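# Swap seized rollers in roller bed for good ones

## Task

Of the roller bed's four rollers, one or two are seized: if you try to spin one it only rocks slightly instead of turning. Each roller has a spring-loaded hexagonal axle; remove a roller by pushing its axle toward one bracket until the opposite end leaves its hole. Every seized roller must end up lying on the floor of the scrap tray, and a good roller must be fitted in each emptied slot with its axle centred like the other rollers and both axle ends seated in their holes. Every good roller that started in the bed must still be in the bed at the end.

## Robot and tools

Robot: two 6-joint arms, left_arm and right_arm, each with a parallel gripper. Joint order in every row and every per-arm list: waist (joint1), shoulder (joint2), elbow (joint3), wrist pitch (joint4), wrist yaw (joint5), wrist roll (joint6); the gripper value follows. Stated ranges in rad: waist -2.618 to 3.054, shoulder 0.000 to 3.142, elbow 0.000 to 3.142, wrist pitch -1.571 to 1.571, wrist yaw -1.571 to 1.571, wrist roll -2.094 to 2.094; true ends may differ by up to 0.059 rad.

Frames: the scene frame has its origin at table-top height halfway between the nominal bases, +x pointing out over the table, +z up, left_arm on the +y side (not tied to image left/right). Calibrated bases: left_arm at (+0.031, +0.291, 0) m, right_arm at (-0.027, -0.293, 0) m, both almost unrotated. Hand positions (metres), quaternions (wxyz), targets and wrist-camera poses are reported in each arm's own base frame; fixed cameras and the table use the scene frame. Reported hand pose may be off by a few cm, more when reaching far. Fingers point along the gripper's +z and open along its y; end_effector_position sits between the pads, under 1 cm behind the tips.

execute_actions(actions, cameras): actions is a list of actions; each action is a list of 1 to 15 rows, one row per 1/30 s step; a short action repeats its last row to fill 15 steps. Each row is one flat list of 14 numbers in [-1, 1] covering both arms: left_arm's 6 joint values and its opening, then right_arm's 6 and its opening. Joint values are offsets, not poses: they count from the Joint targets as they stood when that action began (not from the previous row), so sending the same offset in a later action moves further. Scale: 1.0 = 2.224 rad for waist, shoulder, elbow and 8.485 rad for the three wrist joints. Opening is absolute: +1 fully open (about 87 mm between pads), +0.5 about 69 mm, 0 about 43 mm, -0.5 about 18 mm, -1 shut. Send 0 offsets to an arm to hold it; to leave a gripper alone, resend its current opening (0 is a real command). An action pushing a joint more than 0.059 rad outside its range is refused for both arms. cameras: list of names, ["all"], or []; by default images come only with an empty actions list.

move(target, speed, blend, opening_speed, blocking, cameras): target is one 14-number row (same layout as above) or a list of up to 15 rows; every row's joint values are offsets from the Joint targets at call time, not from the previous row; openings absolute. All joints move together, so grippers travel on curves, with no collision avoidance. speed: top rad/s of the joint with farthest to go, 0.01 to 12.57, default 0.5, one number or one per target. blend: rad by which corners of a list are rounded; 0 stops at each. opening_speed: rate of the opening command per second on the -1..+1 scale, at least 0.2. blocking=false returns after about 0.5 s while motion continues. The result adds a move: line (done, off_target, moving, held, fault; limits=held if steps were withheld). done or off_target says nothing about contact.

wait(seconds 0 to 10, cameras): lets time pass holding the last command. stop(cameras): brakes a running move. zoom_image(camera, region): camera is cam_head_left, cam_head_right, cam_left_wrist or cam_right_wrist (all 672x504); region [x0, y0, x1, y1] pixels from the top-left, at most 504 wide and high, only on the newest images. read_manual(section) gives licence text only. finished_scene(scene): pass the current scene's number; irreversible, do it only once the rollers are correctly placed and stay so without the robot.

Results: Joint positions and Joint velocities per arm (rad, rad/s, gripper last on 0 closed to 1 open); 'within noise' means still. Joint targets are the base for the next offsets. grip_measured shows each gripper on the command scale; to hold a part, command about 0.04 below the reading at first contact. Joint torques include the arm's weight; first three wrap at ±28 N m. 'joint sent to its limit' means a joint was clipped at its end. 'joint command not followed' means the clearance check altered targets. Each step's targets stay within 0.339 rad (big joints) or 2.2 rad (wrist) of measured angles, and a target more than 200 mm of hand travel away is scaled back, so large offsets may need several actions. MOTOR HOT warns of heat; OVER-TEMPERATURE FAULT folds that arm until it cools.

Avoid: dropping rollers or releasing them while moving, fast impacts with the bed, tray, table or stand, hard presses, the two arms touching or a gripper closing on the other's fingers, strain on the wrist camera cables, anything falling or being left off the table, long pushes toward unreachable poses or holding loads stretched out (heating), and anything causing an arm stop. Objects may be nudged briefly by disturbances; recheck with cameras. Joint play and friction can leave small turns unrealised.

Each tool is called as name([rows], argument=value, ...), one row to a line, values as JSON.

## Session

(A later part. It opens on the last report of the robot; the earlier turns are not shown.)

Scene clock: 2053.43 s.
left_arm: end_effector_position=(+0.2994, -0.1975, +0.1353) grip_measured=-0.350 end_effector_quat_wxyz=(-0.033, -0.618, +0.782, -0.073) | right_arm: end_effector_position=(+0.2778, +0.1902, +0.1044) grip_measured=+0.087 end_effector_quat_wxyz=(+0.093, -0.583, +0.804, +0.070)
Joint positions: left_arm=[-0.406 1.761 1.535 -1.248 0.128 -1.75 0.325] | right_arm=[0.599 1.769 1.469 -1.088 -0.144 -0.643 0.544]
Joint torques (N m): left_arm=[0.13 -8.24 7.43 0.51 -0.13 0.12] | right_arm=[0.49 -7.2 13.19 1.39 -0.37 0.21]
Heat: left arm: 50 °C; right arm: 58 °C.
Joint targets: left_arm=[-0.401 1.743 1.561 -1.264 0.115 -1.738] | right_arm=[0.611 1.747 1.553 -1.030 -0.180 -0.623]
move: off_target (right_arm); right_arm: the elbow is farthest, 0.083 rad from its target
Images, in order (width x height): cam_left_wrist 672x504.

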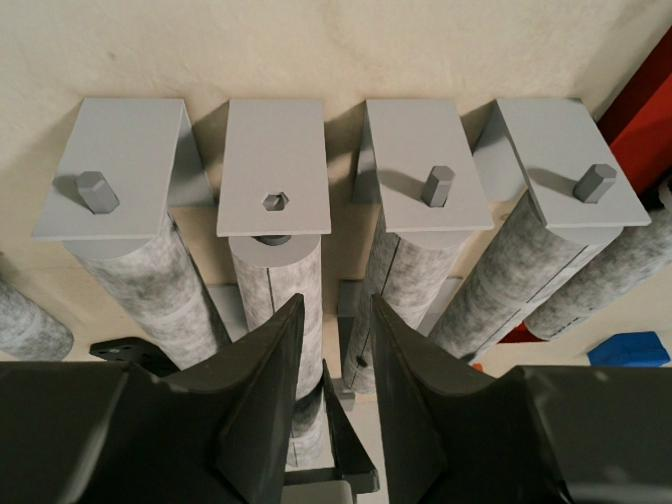

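move(target=[0,0,0,0,0,0,-0.35, -0.0110,0.0045,0.0104,-0.0045,0,0,-0.15], speed=0.1, cameras=["cam_left_wrist"])

zoom_image(camera="cam_left_wrist", region=[235, 180, 315, 260])

Scene clock: 2080.00 s.
left_arm: end_effector_position=(+0.2994, -0.1975, +0.1353) grip_measured=-0.350 end_effector_quat_wxyz=(-0.033, -0.618, +0.782, -0.073) | right_arm: end_effector_position=(+0.2822, +0.1889, +0.1066) grip_measured=+0.087 end_effector_quat_wxyz=(+0.094, -0.578, +0.807, +0.069)
Joint positions: left_arm=[-0.406 1.761 1.535 -1.248 0.128 -1.75 0.325] | right_arm=[0.588 1.778 1.489 -1.098 -0.144 -0.641 0.544]
Joint torques (N m): left_arm=[0.14 -8.23 7.45 0.51 -0.13 0.12] | right_arm=[-0.55 -7.17 13.64 1.06 -0.37 0.2]
Heat: left arm: 50 °C; right arm: 67 °C.
Joint targets: left_arm=[-0.401 1.743 1.561 -1.264 0.115 -1.738] | right_arm=[0.587 1.757 1.576 -1.068 -0.180 -0.623]
move: off_target (right_arm); right_arm: the elbow is farthest, 0.087 rad from its target
Images, in order (width x height): cam_left_wrist 672x504.

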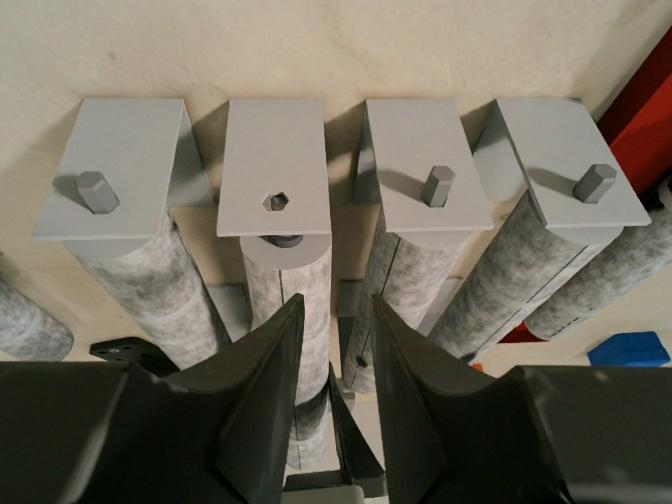

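Scaled by 6.300.

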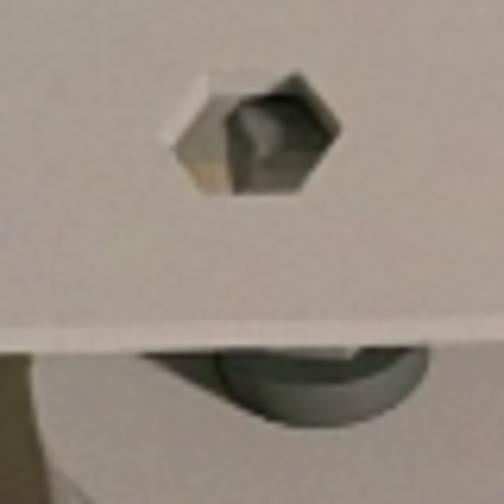

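move(target=[0,0,0,0,0,0,-0.35, 0.0112,-0.0157,0,0,0,0,-0.15], speed=0.1, cameras=["cam_left_wrist"])

zoom_image(camera="cam_left_wrist", region=[235, 180, 335, 280])

Scene clock: 2118.70 s.
left_arm: end_effector_position=(+0.2994, -0.1975, +0.1353) grip_measured=-0.350 end_effector_quat_wxyz=(-0.033, -0.618, +0.782, -0.073) | right_arm: end_effector_position=(+0.2800, +0.1903, +0.1066) grip_measured=+0.087 end_effector_quat_wxyz=(+0.092, -0.577, +0.808, +0.070)
Joint positions: left_arm=[-0.406 1.761 1.535 -1.248 0.128 -1.75 0.325] | right_arm=[0.594 1.778 1.489 -1.101 -0.144 -0.632 0.544]
Joint torques (N m): left_arm=[0.14 -8.23 7.43 0.51 -0.13 0.12] | right_arm=[0.94 -9.91 13.61 1.08 -0.37 0.17]
Heat: left arm: 50 °C; right arm: 65 °C.
Joint targets: left_arm=[-0.401 1.743 1.561 -1.264 0.115 -1.738] | right_arm=[0.612 1.722 1.576 -1.068 -0.180 -0.623]
move: off_target (right_arm); right_arm: the elbow is farthest, 0.087 rad from its target
Images, in order (width x height): cam_left_wrist 672x504.

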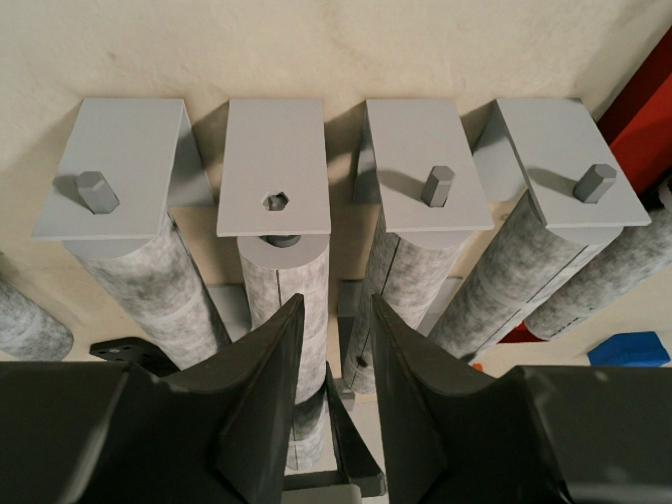

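Scaled by 5.040.

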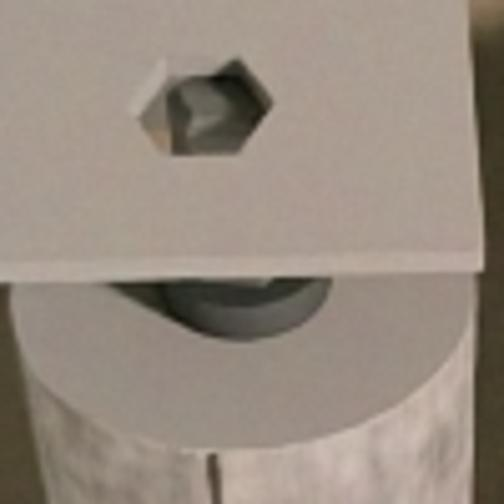

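zoom_image(camera="cam_left_wrist", region=[40, 200, 290, 400])

zoom_image(camera="cam_left_wrist", region=[230, 200, 480, 500])

Scaled by 2.016.

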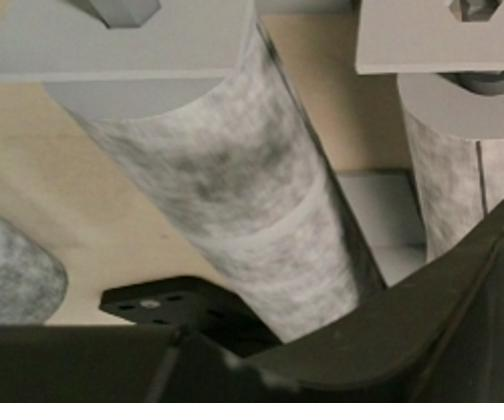

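Scaled by 1.680.

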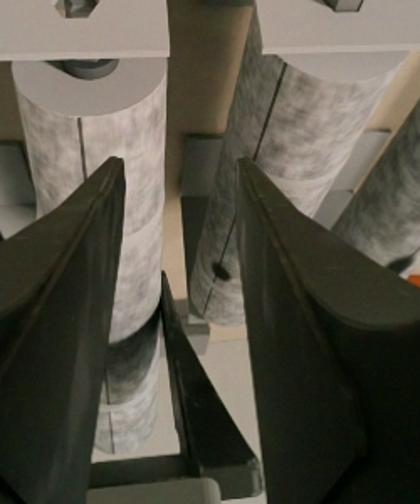

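move(target=[0,0,0,0,0,0,-0.35, 0.0036,0,0,0,0,0,-0.15], speed=0.1, cameras=["cam_left_wrist"])

zoom_image(camera="cam_left_wrist", region=[235, 180, 335, 280])

Scene clock: 2179.50 s.
left_arm: end_effector_position=(+0.2994, -0.1975, +0.1353) grip_measured=-0.350 end_effector_quat_wxyz=(-0.033, -0.618, +0.782, -0.073) | right_arm: end_effector_position=(+0.2782, +0.1916, +0.1065) grip_measured=+0.087 end_effector_quat_wxyz=(+0.090, -0.579, +0.807, +0.070)
Joint positions: left_arm=[-0.406 1.761 1.535 -1.248 0.128 -1.75 0.325] | right_arm=[0.6 1.778 1.489 -1.104 -0.144 -0.631 0.544]
Joint torques (N m): left_arm=[0.13 -8.24 7.43 0.51 -0.12 0.12] | right_arm=[1.06 -9.84 13.57 1.1 -0.34 0.17]
Heat: left arm: 50 °C; right arm: 67 °C.
Joint targets: left_arm=[-0.401 1.743 1.561 -1.264 0.115 -1.738] | right_arm=[0.620 1.722 1.576 -1.068 -0.180 -0.623]
move: off_target (right_arm); right_arm: the elbow is farthest, 0.087 rad from its target
Images, in order (width x height): cam_left_wrist 672x504.

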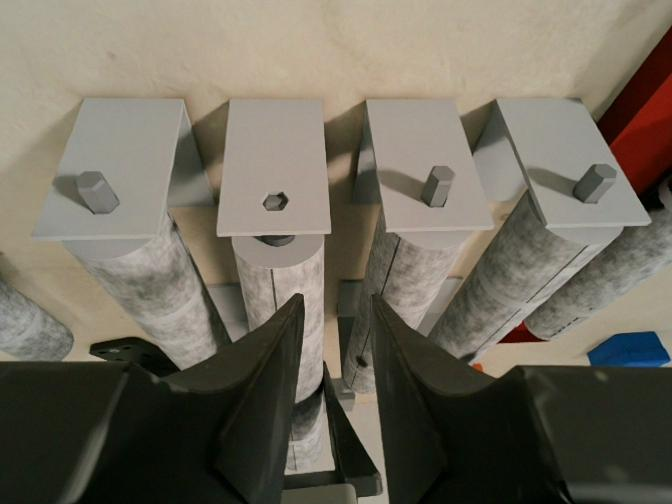

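Scaled by 5.040.

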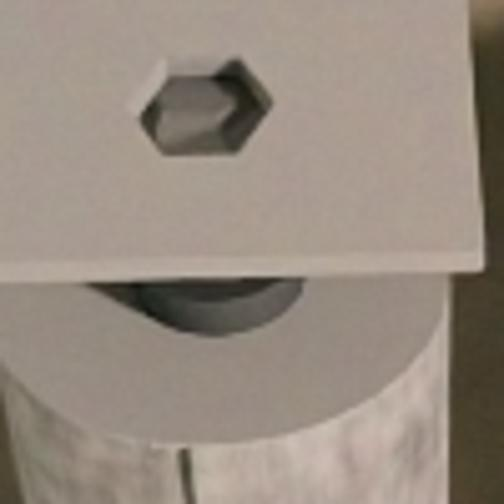

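zoom_image(camera="cam_left_wrist", region=[258, 184, 294, 216])

Scaled by 14.000.

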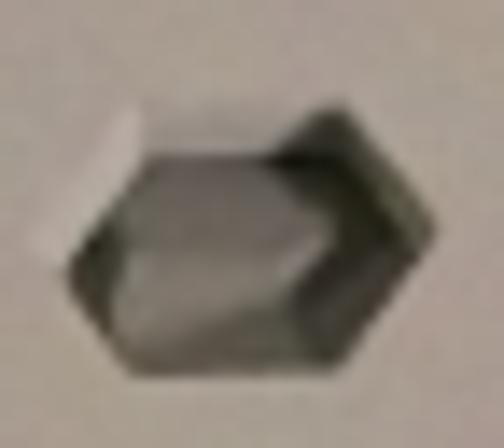

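move(target=[0,0,0,0,0,0,-0.35, 0,0,0.0098,-0.0041,0,0,-0.15], speed=0.1, cameras=["cam_left_wrist"])

zoom_image(camera="cam_left_wrist", region=[225, 180, 335, 290])

zoom_image(camera="cam_left_wrist", region=[258, 184, 294, 216])

Scene clock: 2235.17 s.
left_arm: end_effector_position=(+0.2994, -0.1975, +0.1353) grip_measured=-0.350 end_effector_quat_wxyz=(-0.033, -0.618, +0.782, -0.073) | right_arm: end_effector_position=(+0.2786, +0.1926, +0.1128) grip_measured=+0.087 end_effector_quat_wxyz=(+0.092, -0.579, +0.807, +0.070)
Joint positions: left_arm=[-0.406 1.761 1.535 -1.248 0.128 -1.75 0.325] | right_arm=[0.602 1.778 1.514 -1.125 -0.144 -0.629 0.544]
Joint torques (N m): left_arm=[0.13 -8.23 7.43 0.51 -0.13 0.12] | right_arm=[0.91 -9.78 13.37 0.98 -0.35 0.15]
Heat: left arm: 50 °C; right arm: 69 °C.
Joint targets: left_arm=[-0.401 1.743 1.561 -1.264 0.115 -1.738] | right_arm=[0.620 1.722 1.598 -1.103 -0.180 -0.623]
move: off_target (right_arm); right_arm: the elbow is farthest, 0.084 rad from its target
Images, in order (width x height): cam_left_wrist 672x504.

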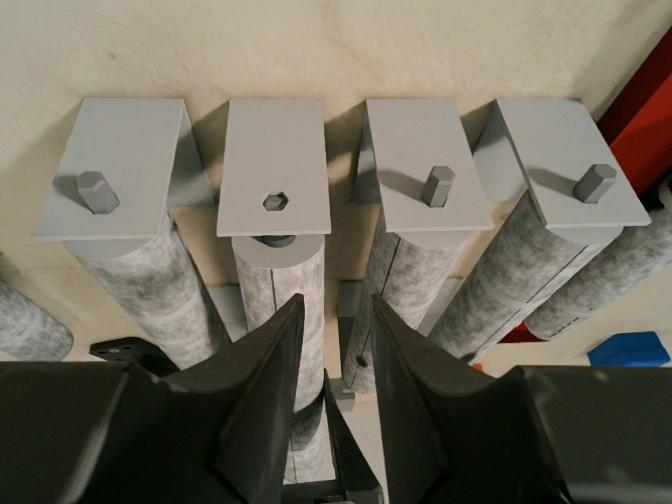

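Scaled by 4.582.

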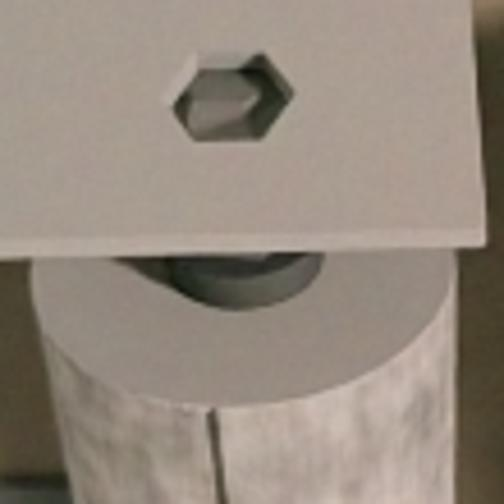

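Scaled by 14.000.

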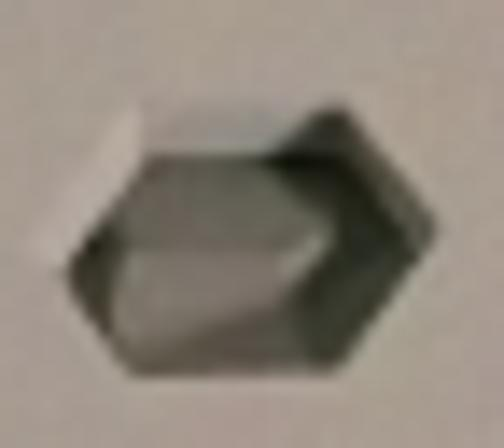

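move(target=[0,0,0,0,0,0,-0.35, 0.0051,0.0243,0.0084,0,0,0.0013,-0.15], speed=0.06, cameras=["cam_left_wrist"])

zoom_image(camera="cam_left_wrist", region=[225, 180, 335, 290])

Scene clock: 2251.83 s.
left_arm: end_effector_position=(+0.2994, -0.1975, +0.1353) grip_measured=-0.350 end_effector_quat_wxyz=(-0.033, -0.618, +0.782, -0.073) | right_arm: end_effector_position=(+0.2776, +0.1937, +0.1134) grip_measured=+0.087 end_effector_quat_wxyz=(+0.084, -0.575, +0.811, +0.071)
Joint positions: left_arm=[-0.406 1.761 1.535 -1.248 0.128 -1.75 0.325] | right_arm=[0.605 1.792 1.534 -1.145 -0.144 -0.617 0.544]
Joint torques (N m): left_arm=[0.16 -8.27 7.45 0.51 -0.13 0.12] | right_arm=[1.46 -6.79 13.2 1.17 -0.35 0.14]
Heat: left arm: 50 °C; right arm: 71 °C. Fold the right arm in close to its base, or ease its load, before you think long.
Joint targets: left_arm=[-0.401 1.743 1.561 -1.264 0.115 -1.738] | right_arm=[0.631 1.776 1.616 -1.103 -0.180 -0.612]
MOTOR HOT: the elbow of the right arm reports 71 °C; the controller's stop level is 85 °C. To cool a motor, set the load down, stop pushing, or move to a pose that needs little force.
move: off_target (right_arm); right_arm: the elbow is farthest, 0.083 rad from its target
Images, in order (width x height): cam_left_wrist 672x504.

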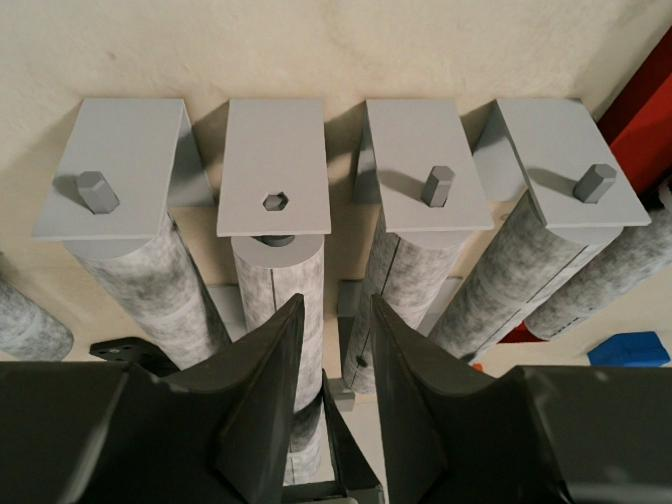

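Scaled by 4.582.

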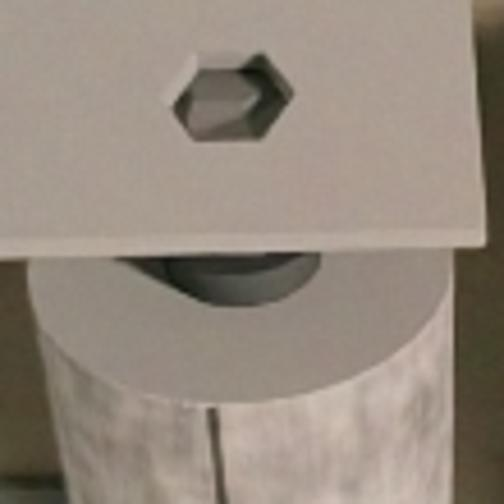

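zoom_image(camera="cam_left_wrist", region=[410, 155, 470, 215])

zoom_image(camera="cam_left_wrist", region=[245, 175, 305, 235])

Scaled by 8.400.

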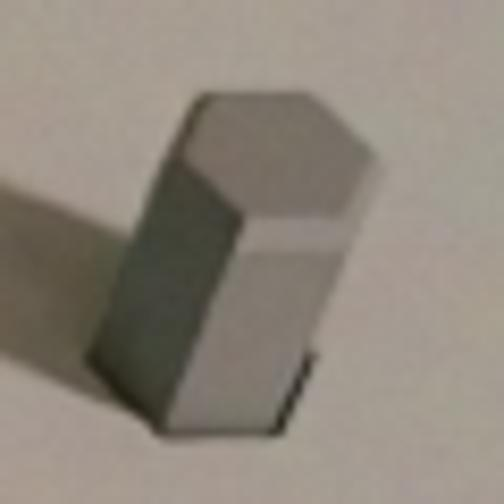

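Scaled by 8.400.

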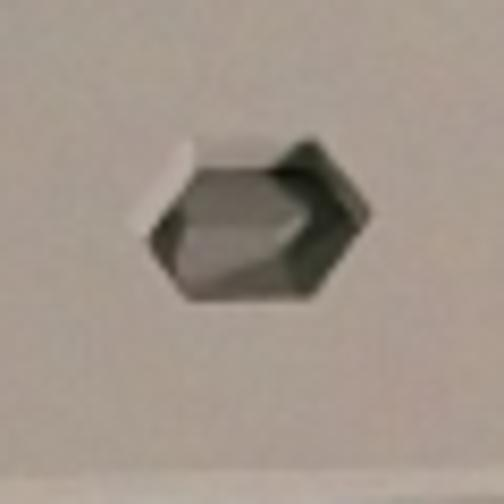

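move(target=[0,0,0,0,0,0,-0.35, -0.0150,-0.0380,-0.0250,0.0020,0,-0.0030,-0.15], speed=0.15, cameras=["cam_left_wrist"])

zoom_image(camera="cam_left_wrist", region=[225, 190, 335, 300])

Scene clock: 2306.67 s.
left_arm: end_effector_position=(+0.2994, -0.1975, +0.1353) grip_measured=-0.350 end_effector_quat_wxyz=(-0.033, -0.618, +0.782, -0.073) | right_arm: end_effector_position=(+0.2794, +0.1922, +0.1173) grip_measured=+0.087 end_effector_quat_wxyz=(+0.092, -0.577, +0.808, +0.071)
Joint positions: left_arm=[-0.406 1.761 1.535 -1.248 0.128 -1.75 0.325] | right_arm=[0.599 1.779 1.534 -1.144 -0.146 -0.628 0.544]
Joint torques (N m): left_arm=[0.13 -8.23 7.43 0.51 -0.13 0.12] | right_arm=[-0.68 -12.21 8.27 1.37 -0.34 -0.11]
Heat: left arm: 50 °C; right arm: 70 °C. Fold the right arm in close to its base, or ease its load, before you think long.
Joint targets: left_arm=[-0.401 1.743 1.561 -1.264 0.115 -1.738] | right_arm=[0.598 1.692 1.561 -1.086 -0.180 -0.637]
MOTOR HOT: still on. The elbow of the right arm reports 70 °C.
move: off_target (right_arm); right_arm: the shoulder is farthest, 0.088 rad from its target
Images, in order (width x height): cam_left_wrist 672x504.

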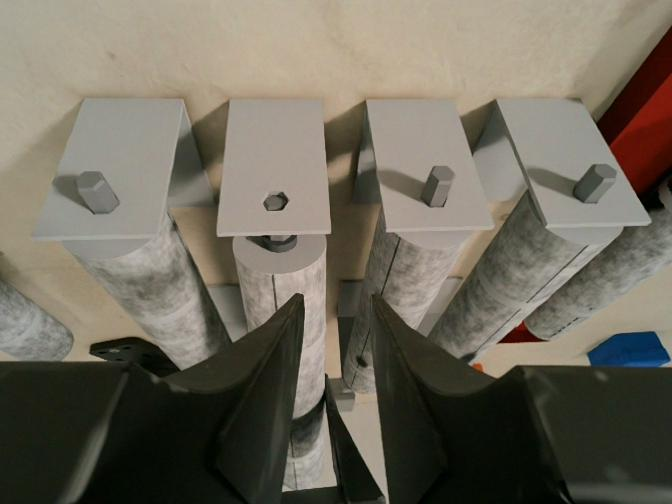

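Scaled by 4.582.

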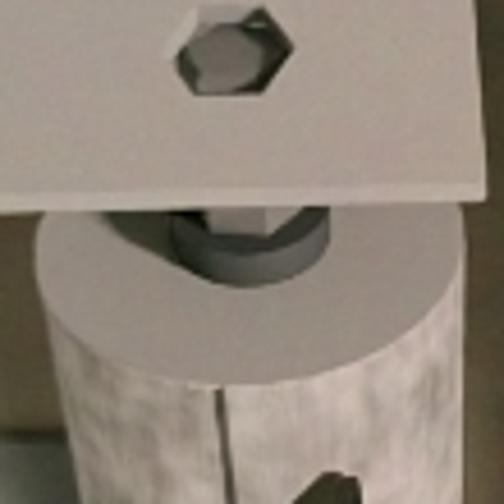

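move([
  [0,0,0,0,0,0,-0.3, -0.0148,0,0,0,0,0,-0.15],
  [0,0,0,0,0,0,-0.3, -0.0148,-0.0166,0.0647,-0.0187,0.0006,-0.0051,-0.15],
], speed=[0.1,0.25], cameras=["cam_left_wrist"])

zoom_image(camera="cam_left_wrist", region=[230, 280, 350, 400])

Scene clock: 2341.30 s.
left_arm: end_effector_position=(+0.2994, -0.1975, +0.1353) grip_measured=-0.300 end_effector_quat_wxyz=(-0.033, -0.618, +0.782, -0.073) | right_arm: end_effector_position=(+0.2820, +0.1795, +0.1552) grip_measured=+0.087 end_effector_quat_wxyz=(+0.110, -0.576, +0.807, +0.069)
Joint positions: left_arm=[-0.406 1.761 1.535 -1.248 0.128 -1.75 0.35] | right_arm=[0.564 1.735 1.629 -1.251 -0.15 -0.66 0.544]
Joint torques (N m): left_arm=[0.13 -8.24 7.43 0.51 -0.13 0.12] | right_arm=[-0.44 -11.44 12.78 0.87 -0.27 -0.11]
Heat: left arm: 50 °C; right arm: 65 °C.
Joint targets: left_arm=[-0.401 1.743 1.561 -1.264 0.115 -1.738] | right_arm=[0.565 1.655 1.705 -1.245 -0.175 -0.680]
MOTOR HOT: cleared for the motors of the right arm.
move: off_target (right_arm); right_arm: the shoulder is farthest, 0.080 rad from its target
Images, in order (width x height): cam_left_wrist 672x504.

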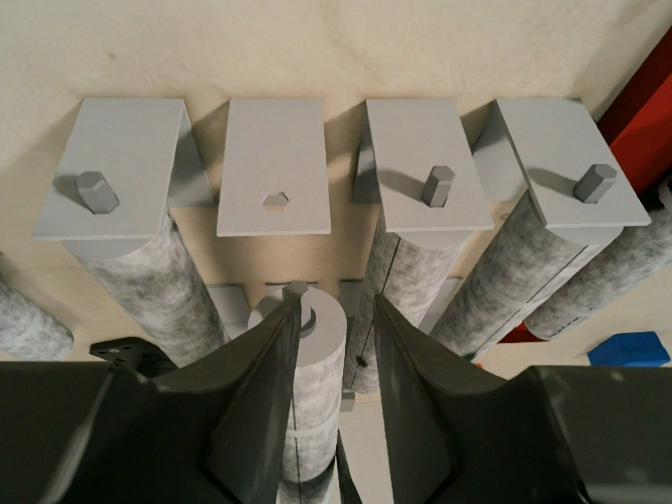

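Scaled by 4.200.

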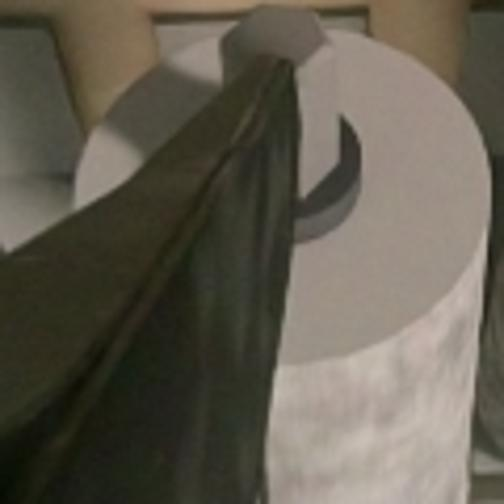

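move(target=[-0.0589,-0.0836,-0.1704,0.0493,0,-0.0097,-0.3, 0,0,0,0,0,0,-0.15], speed=0.25, cameras=["cam_left_wrist"])

zoom_image(camera="cam_left_wrist", region=[276, 240, 396, 360])

Scene clock: 2444.60 s.
left_arm: end_effector_position=(+0.2743, -0.2333, +0.1092) grip_measured=-0.300 end_effector_quat_wxyz=(-0.001, -0.584, +0.795, -0.162) | right_arm: end_effector_position=(+0.2821, +0.1795, +0.1552) grip_measured=+0.087 end_effector_quat_wxyz=(+0.110, -0.577, +0.807, +0.069)
Joint positions: left_arm=[-0.53 1.586 1.19 -0.875 0.128 -1.817 0.35] | right_arm=[0.564 1.735 1.629 -1.251 -0.15 -0.661 0.544]
Joint torques (N m): left_arm=[-0.55 -8.01 4.7 1.52 -0.12 -0.04] | right_arm=[-0.42 -11.45 12.67 0.84 -0.23 -0.12]
Heat: left arm: 50 °C; right arm: 72 °C. Fold the right arm in close to its base, or ease its load, before you think long.
Joint targets: left_arm=[-0.532 1.557 1.182 -0.846 0.115 -1.820] | right_arm=[0.565 1.655 1.705 -1.245 -0.175 -0.680]
MOTOR HOT: the elbow of the right arm reports 72 °C; the controller's stop level is 85 °C. To cool a motor, set the load down, stop pushing, or move to a pose that needs little force.
move: off_target (right_arm); right_arm: the shoulder is farthest, 0.080 rad from its target
Images, in order (width x height): cam_left_wrist 672x504.

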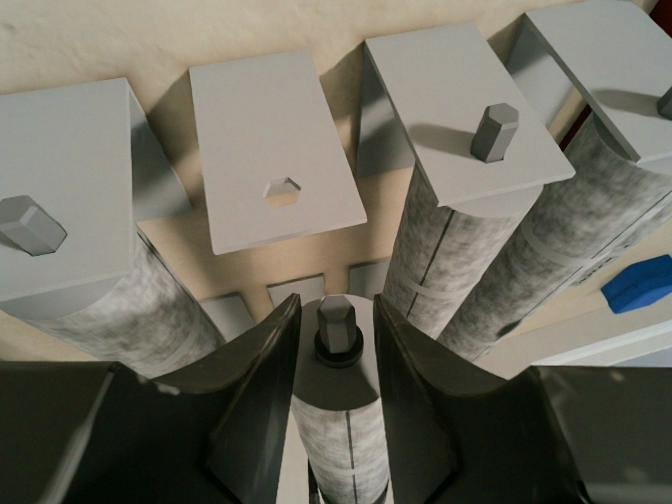

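Scaled by 4.200.

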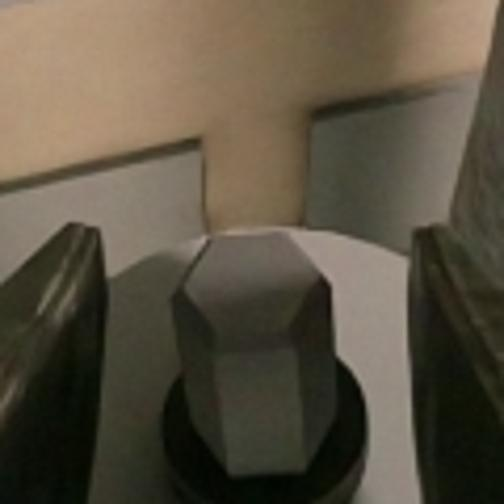

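execute_actions(actions=[])

Scene clock: 2488.53 s.
left_arm: end_effector_position=(+0.2743, -0.2333, +0.1092) grip_measured=-0.300 end_effector_quat_wxyz=(-0.001, -0.584, +0.795, -0.162) | right_arm: end_effector_position=(+0.2821, +0.1795, +0.1552) grip_measured=+0.087 end_effector_quat_wxyz=(+0.110, -0.577, +0.807, +0.069)
Joint positions: left_arm=[-0.53 1.586 1.19 -0.875 0.128 -1.817 0.35] | right_arm=[0.564 1.735 1.629 -1.251 -0.15 -0.661 0.544]
Joint velocities: within noise
Joint torques (N m): left_arm=[-0.55 -8.01 4.7 1.52 -0.12 -0.04] | right_arm=[-0.46 -11.44 12.6 0.87 -0.23 -0.11]
Heat: left arm: 50 °C; right arm: 73 °C. Fold the right arm in close to its base, or ease its load, before you think long.
Joint targets: left_arm=[-0.532 1.557 1.182 -0.846 0.115 -1.820] | right_arm=[0.565 1.655 1.705 -1.245 -0.175 -0.680]
Tool commands: left_gripper/opening=-0.3 right_gripper/opening=-0.15
MOTOR HOT: still on. The elbow of the right arm reports 73 °C.

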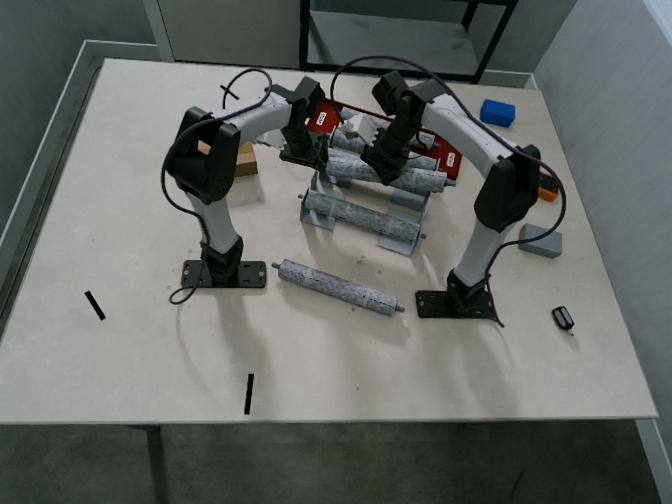

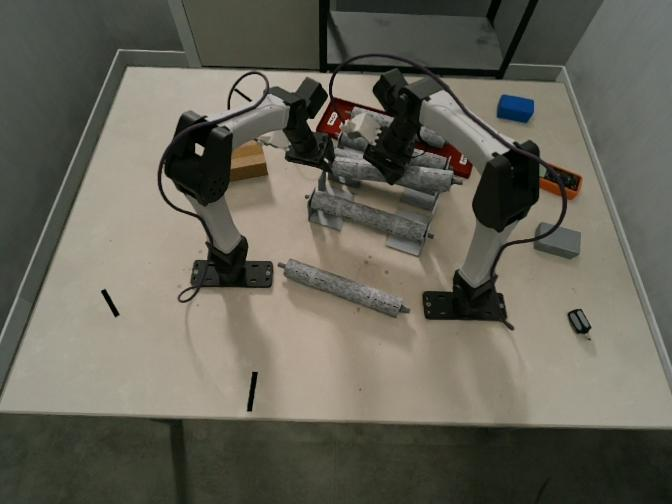

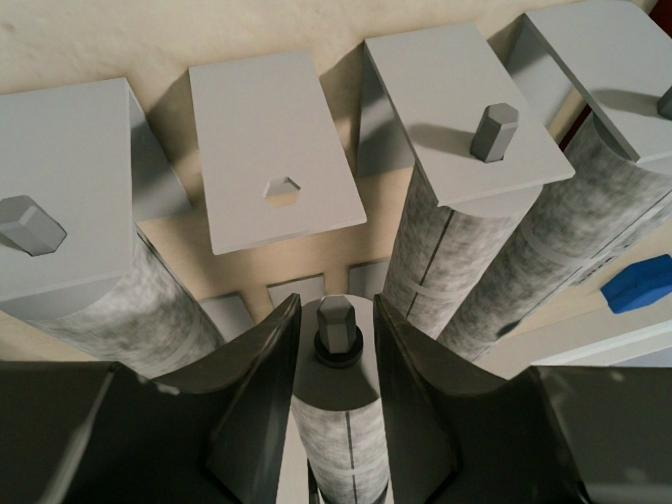

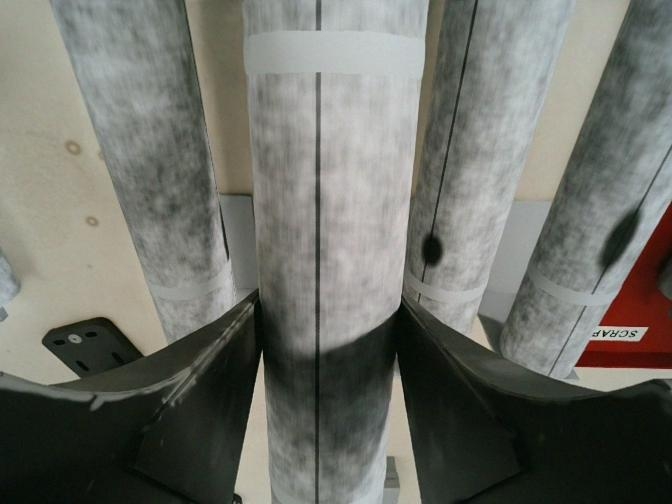

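move(target=[0,0,0,0,0,0,-0.8,0,0,0,0,0,0,-0.15], opening_speed=0.6, cameras=["cam_left_wrist"])

Scene clock: 2503.80 s.
left_arm: end_effector_position=(+0.2753, -0.2332, +0.1094) grip_measured=-0.620 end_effector_quat_wxyz=(-0.001, -0.588, +0.792, -0.163) | right_arm: end_effector_position=(+0.2821, +0.1795, +0.1552) grip_measured=+0.087 end_effector_quat_wxyz=(+0.110, -0.577, +0.807, +0.069)
Joint positions: left_arm=[-0.529 1.586 1.19 -0.873 0.128 -1.826 0.19] | right_arm=[0.564 1.735 1.629 -1.251 -0.15 -0.661 0.544]
Joint torques (N m): left_arm=[-0.57 -8.01 4.71 1.51 -0.13 0.08] | right_arm=[-0.42 -11.43 12.6 0.84 -0.26 -0.11]
Heat: left arm: 50 °C; right arm: 73 °C. Fold the right arm in close to its base, or ease its load, before you think long.
Joint targets: left_arm=[-0.532 1.557 1.182 -0.846 0.115 -1.820] | right_arm=[0.565 1.655 1.705 -1.245 -0.175 -0.680]
MOTOR HOT: still on. The elbow of the right arm reports 73 °C.
move: off_target (right_arm); right_arm: the shoulder is farthest, 0.080 rad from its target
Images, in order (width x height): cam_left_wrist 672x504.

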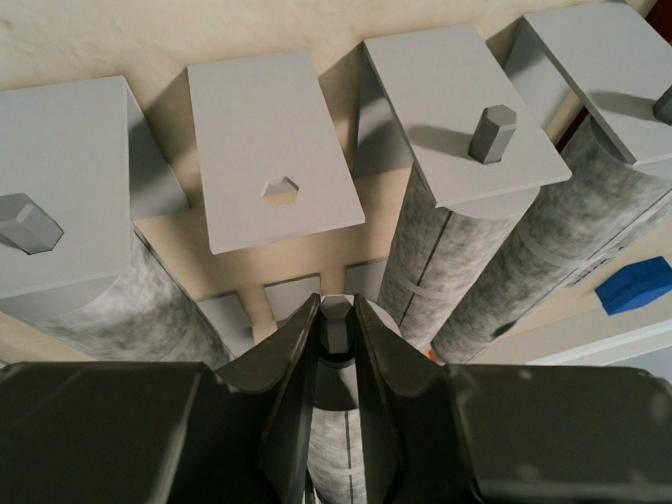

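move(target=[0.0211,0.1084,0.1542,-0.0417,0.00825,0.0086,-0.8,0,0,0,0,0,0,-0.15], speed=0.15, cameras=["cam_left_wrist","cam_right_wrist"])

Scene clock: 2518.07 s.
left_arm: end_effector_position=(+0.2756, -0.2319, +0.1137) grip_measured=-0.625 end_effector_quat_wxyz=(-0.068, -0.585, +0.805, -0.065) | right_arm: end_effector_position=(+0.2824, +0.1790, +0.1552) grip_measured=+0.087 end_effector_quat_wxyz=(+0.110, -0.576, +0.807, +0.069)
Joint positions: left_arm=[-0.5 1.798 1.485 -1.199 0.179 -1.762 0.188] | right_arm=[0.562 1.735 1.629 -1.251 -0.15 -0.661 0.544]
Joint torques (N m): left_arm=[0.98 -7.12 8.72 0.6 0.06 0.15] | right_arm=[-0.32 -11.45 12.67 0.87 -0.25 -0.11]
Heat: left arm: 49 °C; right arm: 73 °C. Fold the right arm in close to its base, or ease its load, before you think long.
Joint targets: left_arm=[-0.485 1.798 1.525 -1.200 0.185 -1.747] | right_arm=[0.565 1.655 1.705 -1.245 -0.175 -0.680]
MOTOR HOT: still on. The elbow of the right arm reports 73 °C.
move: off_target (left_arm, right_arm); left_arm: the elbow is farthest, 0.040 rad from its target; right_arm: the shoulder is farthest, 0.080 rad from its target
Images, in order (width x height): cam_left_wrist 672x504, cam_right_wrist 672x504.

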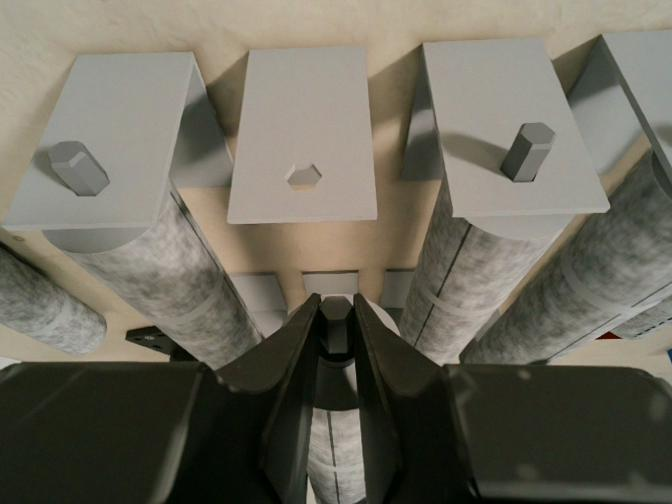

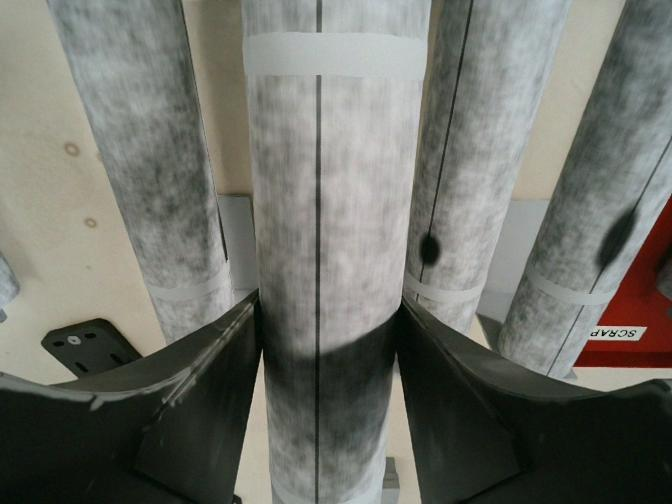

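zoom_image(camera="cam_left_wrist", region=[250, 140, 420, 380])

Scaled by 2.100.

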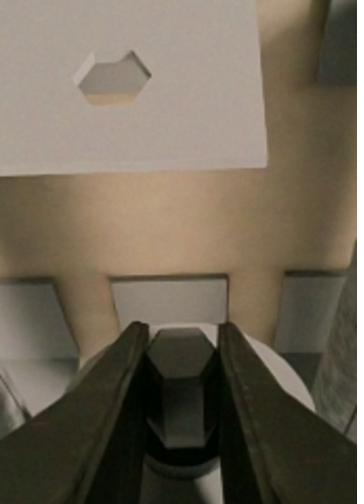

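move(target=[0,0,0,0,0,0,-0.3,0,0,0,0,0,0,-0.15], opening_speed=0.5, cameras=["cam_left_wrist"])

zoom_image(camera="cam_left_wrist", region=[250, 140, 420, 380])

Scene clock: 2536.83 s.
left_arm: end_effector_position=(+0.2776, -0.2310, +0.1150) grip_measured=-0.300 end_effector_quat_wxyz=(-0.064, -0.581, +0.808, -0.067) | right_arm: end_effector_position=(+0.2824, +0.1790, +0.1552) grip_measured=+0.087 end_effector_quat_wxyz=(+0.110, -0.576, +0.807, +0.069)
Joint positions: left_arm=[-0.497 1.798 1.491 -1.199 0.174 -1.75 0.35] | right_arm=[0.562 1.735 1.629 -1.251 -0.15 -0.661 0.544]
Joint torques (N m): left_arm=[0.64 -7.15 8.17 0.62 0.06 0.11] | right_arm=[-0.29 -11.43 12.66 0.86 -0.24 -0.1]
Heat: left arm: 48 °C; right arm: 73 °C. Fold the right arm in close to its base, or ease its load, before you think long.
Joint targets: left_arm=[-0.485 1.798 1.525 -1.200 0.185 -1.747] | right_arm=[0.565 1.655 1.705 -1.245 -0.175 -0.680]
MOTOR HOT: still on. The elbow of the right arm reports 73 °C.
move: off_target (right_arm); right_arm: the shoulder is farthest, 0.080 rad from its target
Images, in order (width x height): cam_left_wrist 672x504.

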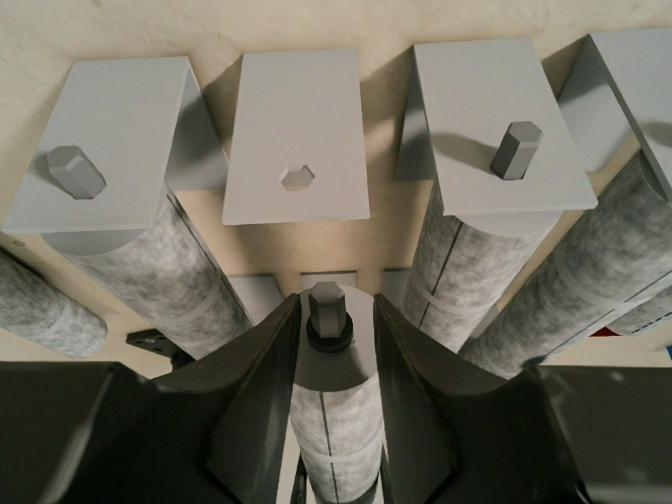

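Scaled by 2.100.

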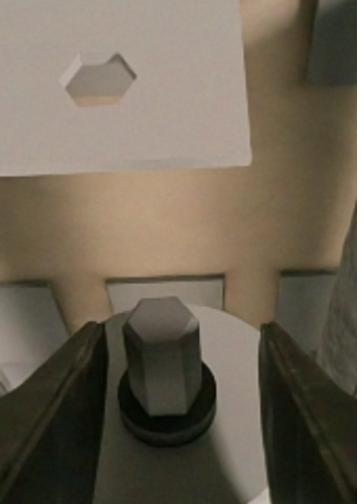

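move([
  [0,0,0,0,0,0,0.0,0,0,0,0,0,0,-0.15],
  [0.0378,-0.0247,0.0162,-0.00754,-0.00825,0.0011,0.0,0,0,0,0,0,0,-0.15],
], opening_speed=1.0, speed=0.15, cameras=["cam_left_wrist"])

zoom_image(camera="cam_left_wrist", region=[200, 140, 400, 380])

Scene clock: 2555.93 s.
left_arm: end_effector_position=(+0.2996, -0.1955, +0.1300) grip_measured=+0.000 end_effector_quat_wxyz=(-0.036, -0.620, +0.781, -0.066) | right_arm: end_effector_position=(+0.2824, +0.1790, +0.1552) grip_measured=+0.087 end_effector_quat_wxyz=(+0.110, -0.576, +0.807, +0.069)
Joint positions: left_arm=[-0.402 1.772 1.529 -1.246 0.127 -1.75 0.5] | right_arm=[0.562 1.735 1.629 -1.251 -0.15 -0.661 0.544]
Joint torques (N m): left_arm=[0.32 -9.1 8.01 0.48 -0.15 0.12] | right_arm=[-0.24 -11.43 12.68 0.85 -0.25 -0.11]
Heat: left arm: 50 °C; right arm: 73 °C. Fold the right arm in close to its base, or ease its load, before you think long.
Joint targets: left_arm=[-0.401 1.743 1.561 -1.264 0.115 -1.738] | right_arm=[0.565 1.655 1.705 -1.245 -0.175 -0.680]
MOTOR HOT: still on. The elbow of the right arm reports 73 °C.
move: off_target (right_arm); right_arm: the shoulder is farthest, 0.080 rad from its target
Images, in order (width x height): cam_left_wrist 672x504.

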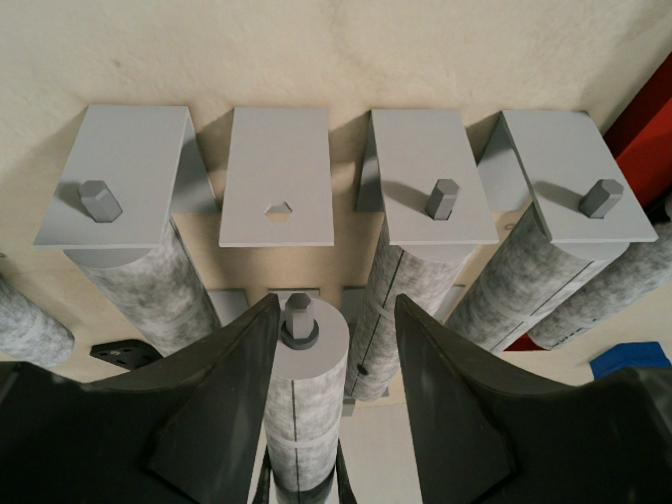

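Scaled by 2.100.

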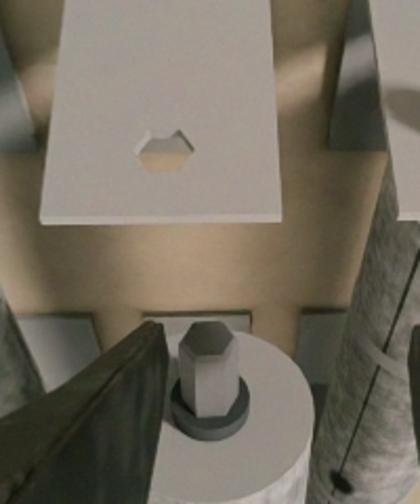

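move(target=[0.0814,0.0189,-0.1016,0.01815,0.03654,0.03335,0.0,0.0075,-0.014,-0.101,0.025,0,0.0032,-0.15], speed=0.15, cameras=["cam_left_wrist","cam_head_left","cam_right_wrist"])

Scene clock: 2637.17 s.
left_arm: end_effector_position=(+0.2864, -0.1747, +0.1025) grip_measured=+0.000 end_effector_quat_wxyz=(-0.152, -0.571, +0.796, -0.133) | right_arm: end_effector_position=(+0.2775, +0.1789, +0.1183) grip_measured=+0.087 end_effector_quat_wxyz=(+0.110, -0.579, +0.805, +0.070)
Joint positions: left_arm=[-0.222 1.783 1.342 -1.133 0.406 -1.467 0.5] | right_arm=[0.57 1.71 1.454 -1.101 -0.15 -0.661 0.544]
Joint torques (N m): left_arm=[0.54 -6.72 4.31 0.77 0.24 0.11] | right_arm=[0.35 -11.85 8.1 1.54 -0.24 0.19]
Heat: left arm: 53 °C; right arm: 73 °C. Fold the right arm in close to its base, or ease its load, before you think long.
Joint targets: left_arm=[-0.220 1.785 1.335 -1.110 0.425 -1.455] | right_arm=[0.582 1.624 1.480 -1.033 -0.175 -0.653]
MOTOR HOT: still on. The elbow of the right arm reports 73 °C.
move: off_target (right_arm); right_arm: the shoulder is farthest, 0.086 rad from its target
Images, in order (width x height): cam_head_left 672x504, cam_left_wrist 672x504, cam_right_wrist 672x504.

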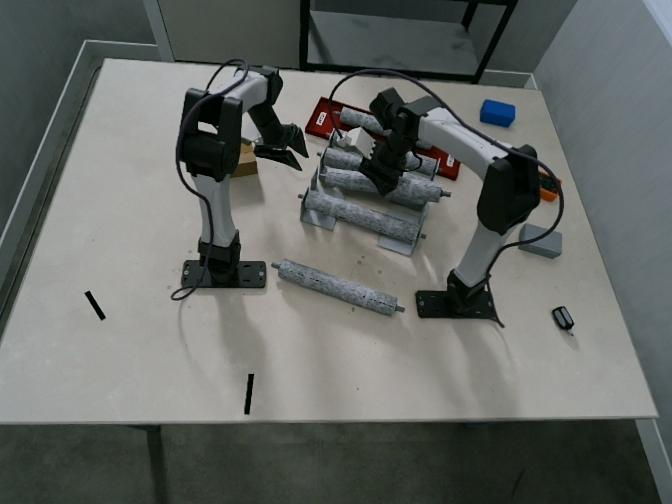

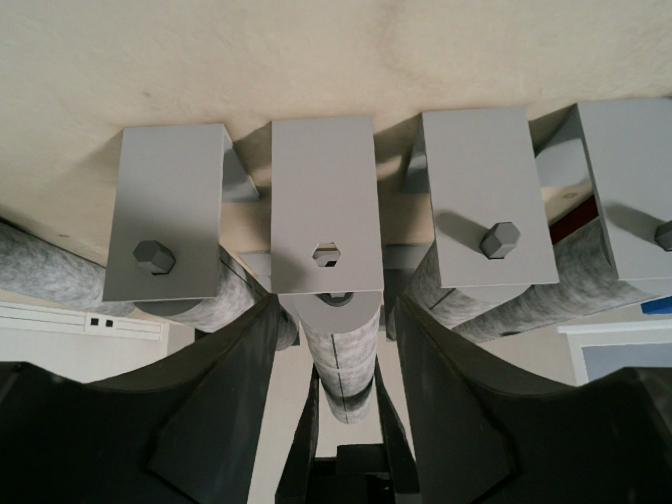

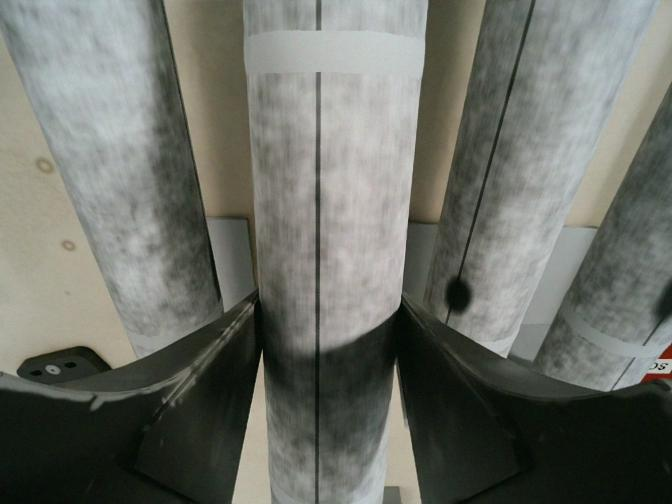

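zoom_image(camera="cam_left_wrist", region=[260, 200, 400, 350])

Scaled by 3.360.

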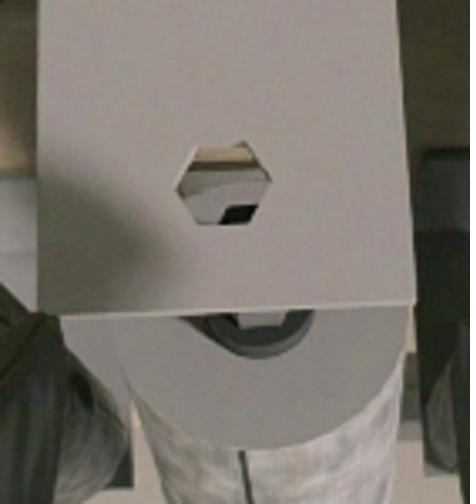

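zoom_image(camera="cam_left_wrist", region=[305, 235, 351, 275])

Scaled by 10.957.

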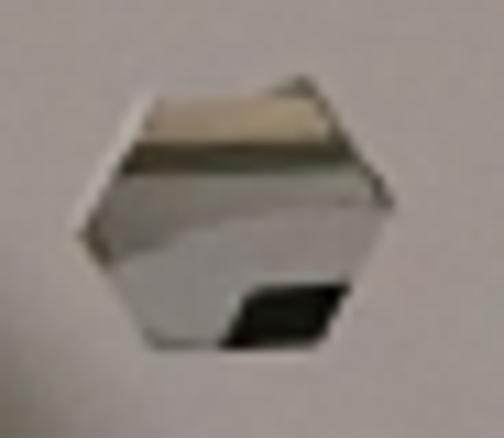

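move(target=[0,0,0,0,0,0,0.0,0.0049,-0.0054,-0.0162,0.0033,0,0.0015,-0.15], speed=0.1, cameras=["cam_left_wrist"])

zoom_image(camera="cam_left_wrist", region=[305, 235, 351, 275])

Scene clock: 2718.57 s.
left_arm: end_effector_position=(+0.2863, -0.1747, +0.1025) grip_measured=+0.000 end_effector_quat_wxyz=(-0.151, -0.571, +0.796, -0.133) | right_arm: end_effector_position=(+0.2730, +0.1809, +0.1130) grip_measured=+0.087 end_effector_quat_wxyz=(+0.111, -0.583, +0.802, +0.070)
Joint positions: left_arm=[-0.222 1.783 1.342 -1.133 0.406 -1.466 0.5] | right_arm=[0.582 1.698 1.419 -1.075 -0.15 -0.66 0.544]
Joint torques (N m): left_arm=[0.54 -6.74 4.31 0.77 0.24 0.12] | right_arm=[0.34 -11.7 8.16 1.58 -0.23 0.21]
Heat: left arm: 47 °C; right arm: 72 °C. Fold the right arm in close to its base, or ease its load, before you think long.
Joint targets: left_arm=[-0.220 1.785 1.335 -1.110 0.425 -1.455] | right_arm=[0.593 1.612 1.444 -1.005 -0.175 -0.641]
MOTOR HOT: still on. The shoulder of the right arm reports 72 °C.
move: off_target (right_arm); right_arm: the shoulder is farthest, 0.086 rad from its target
Images, in order (width x height): cam_left_wrist 672x504.

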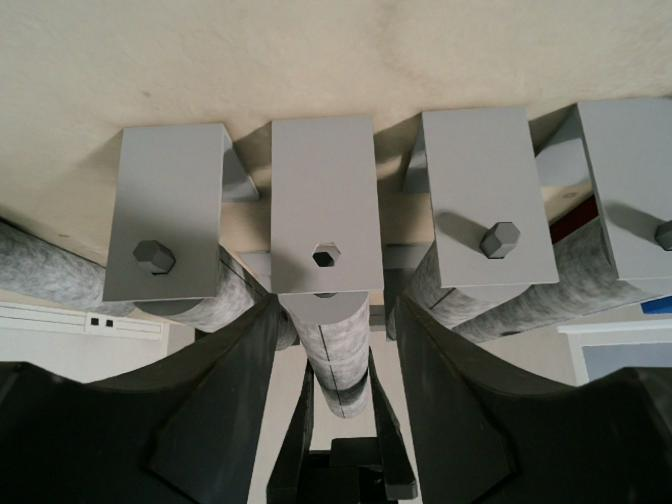

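Scaled by 10.957.

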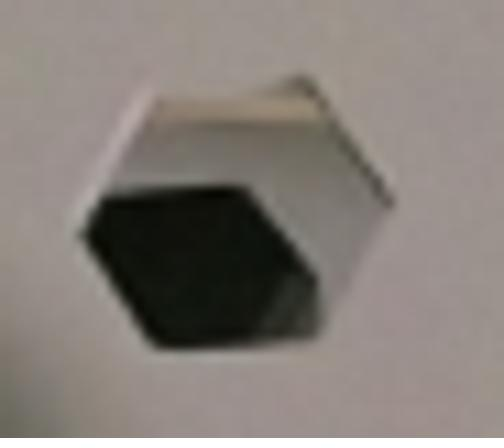

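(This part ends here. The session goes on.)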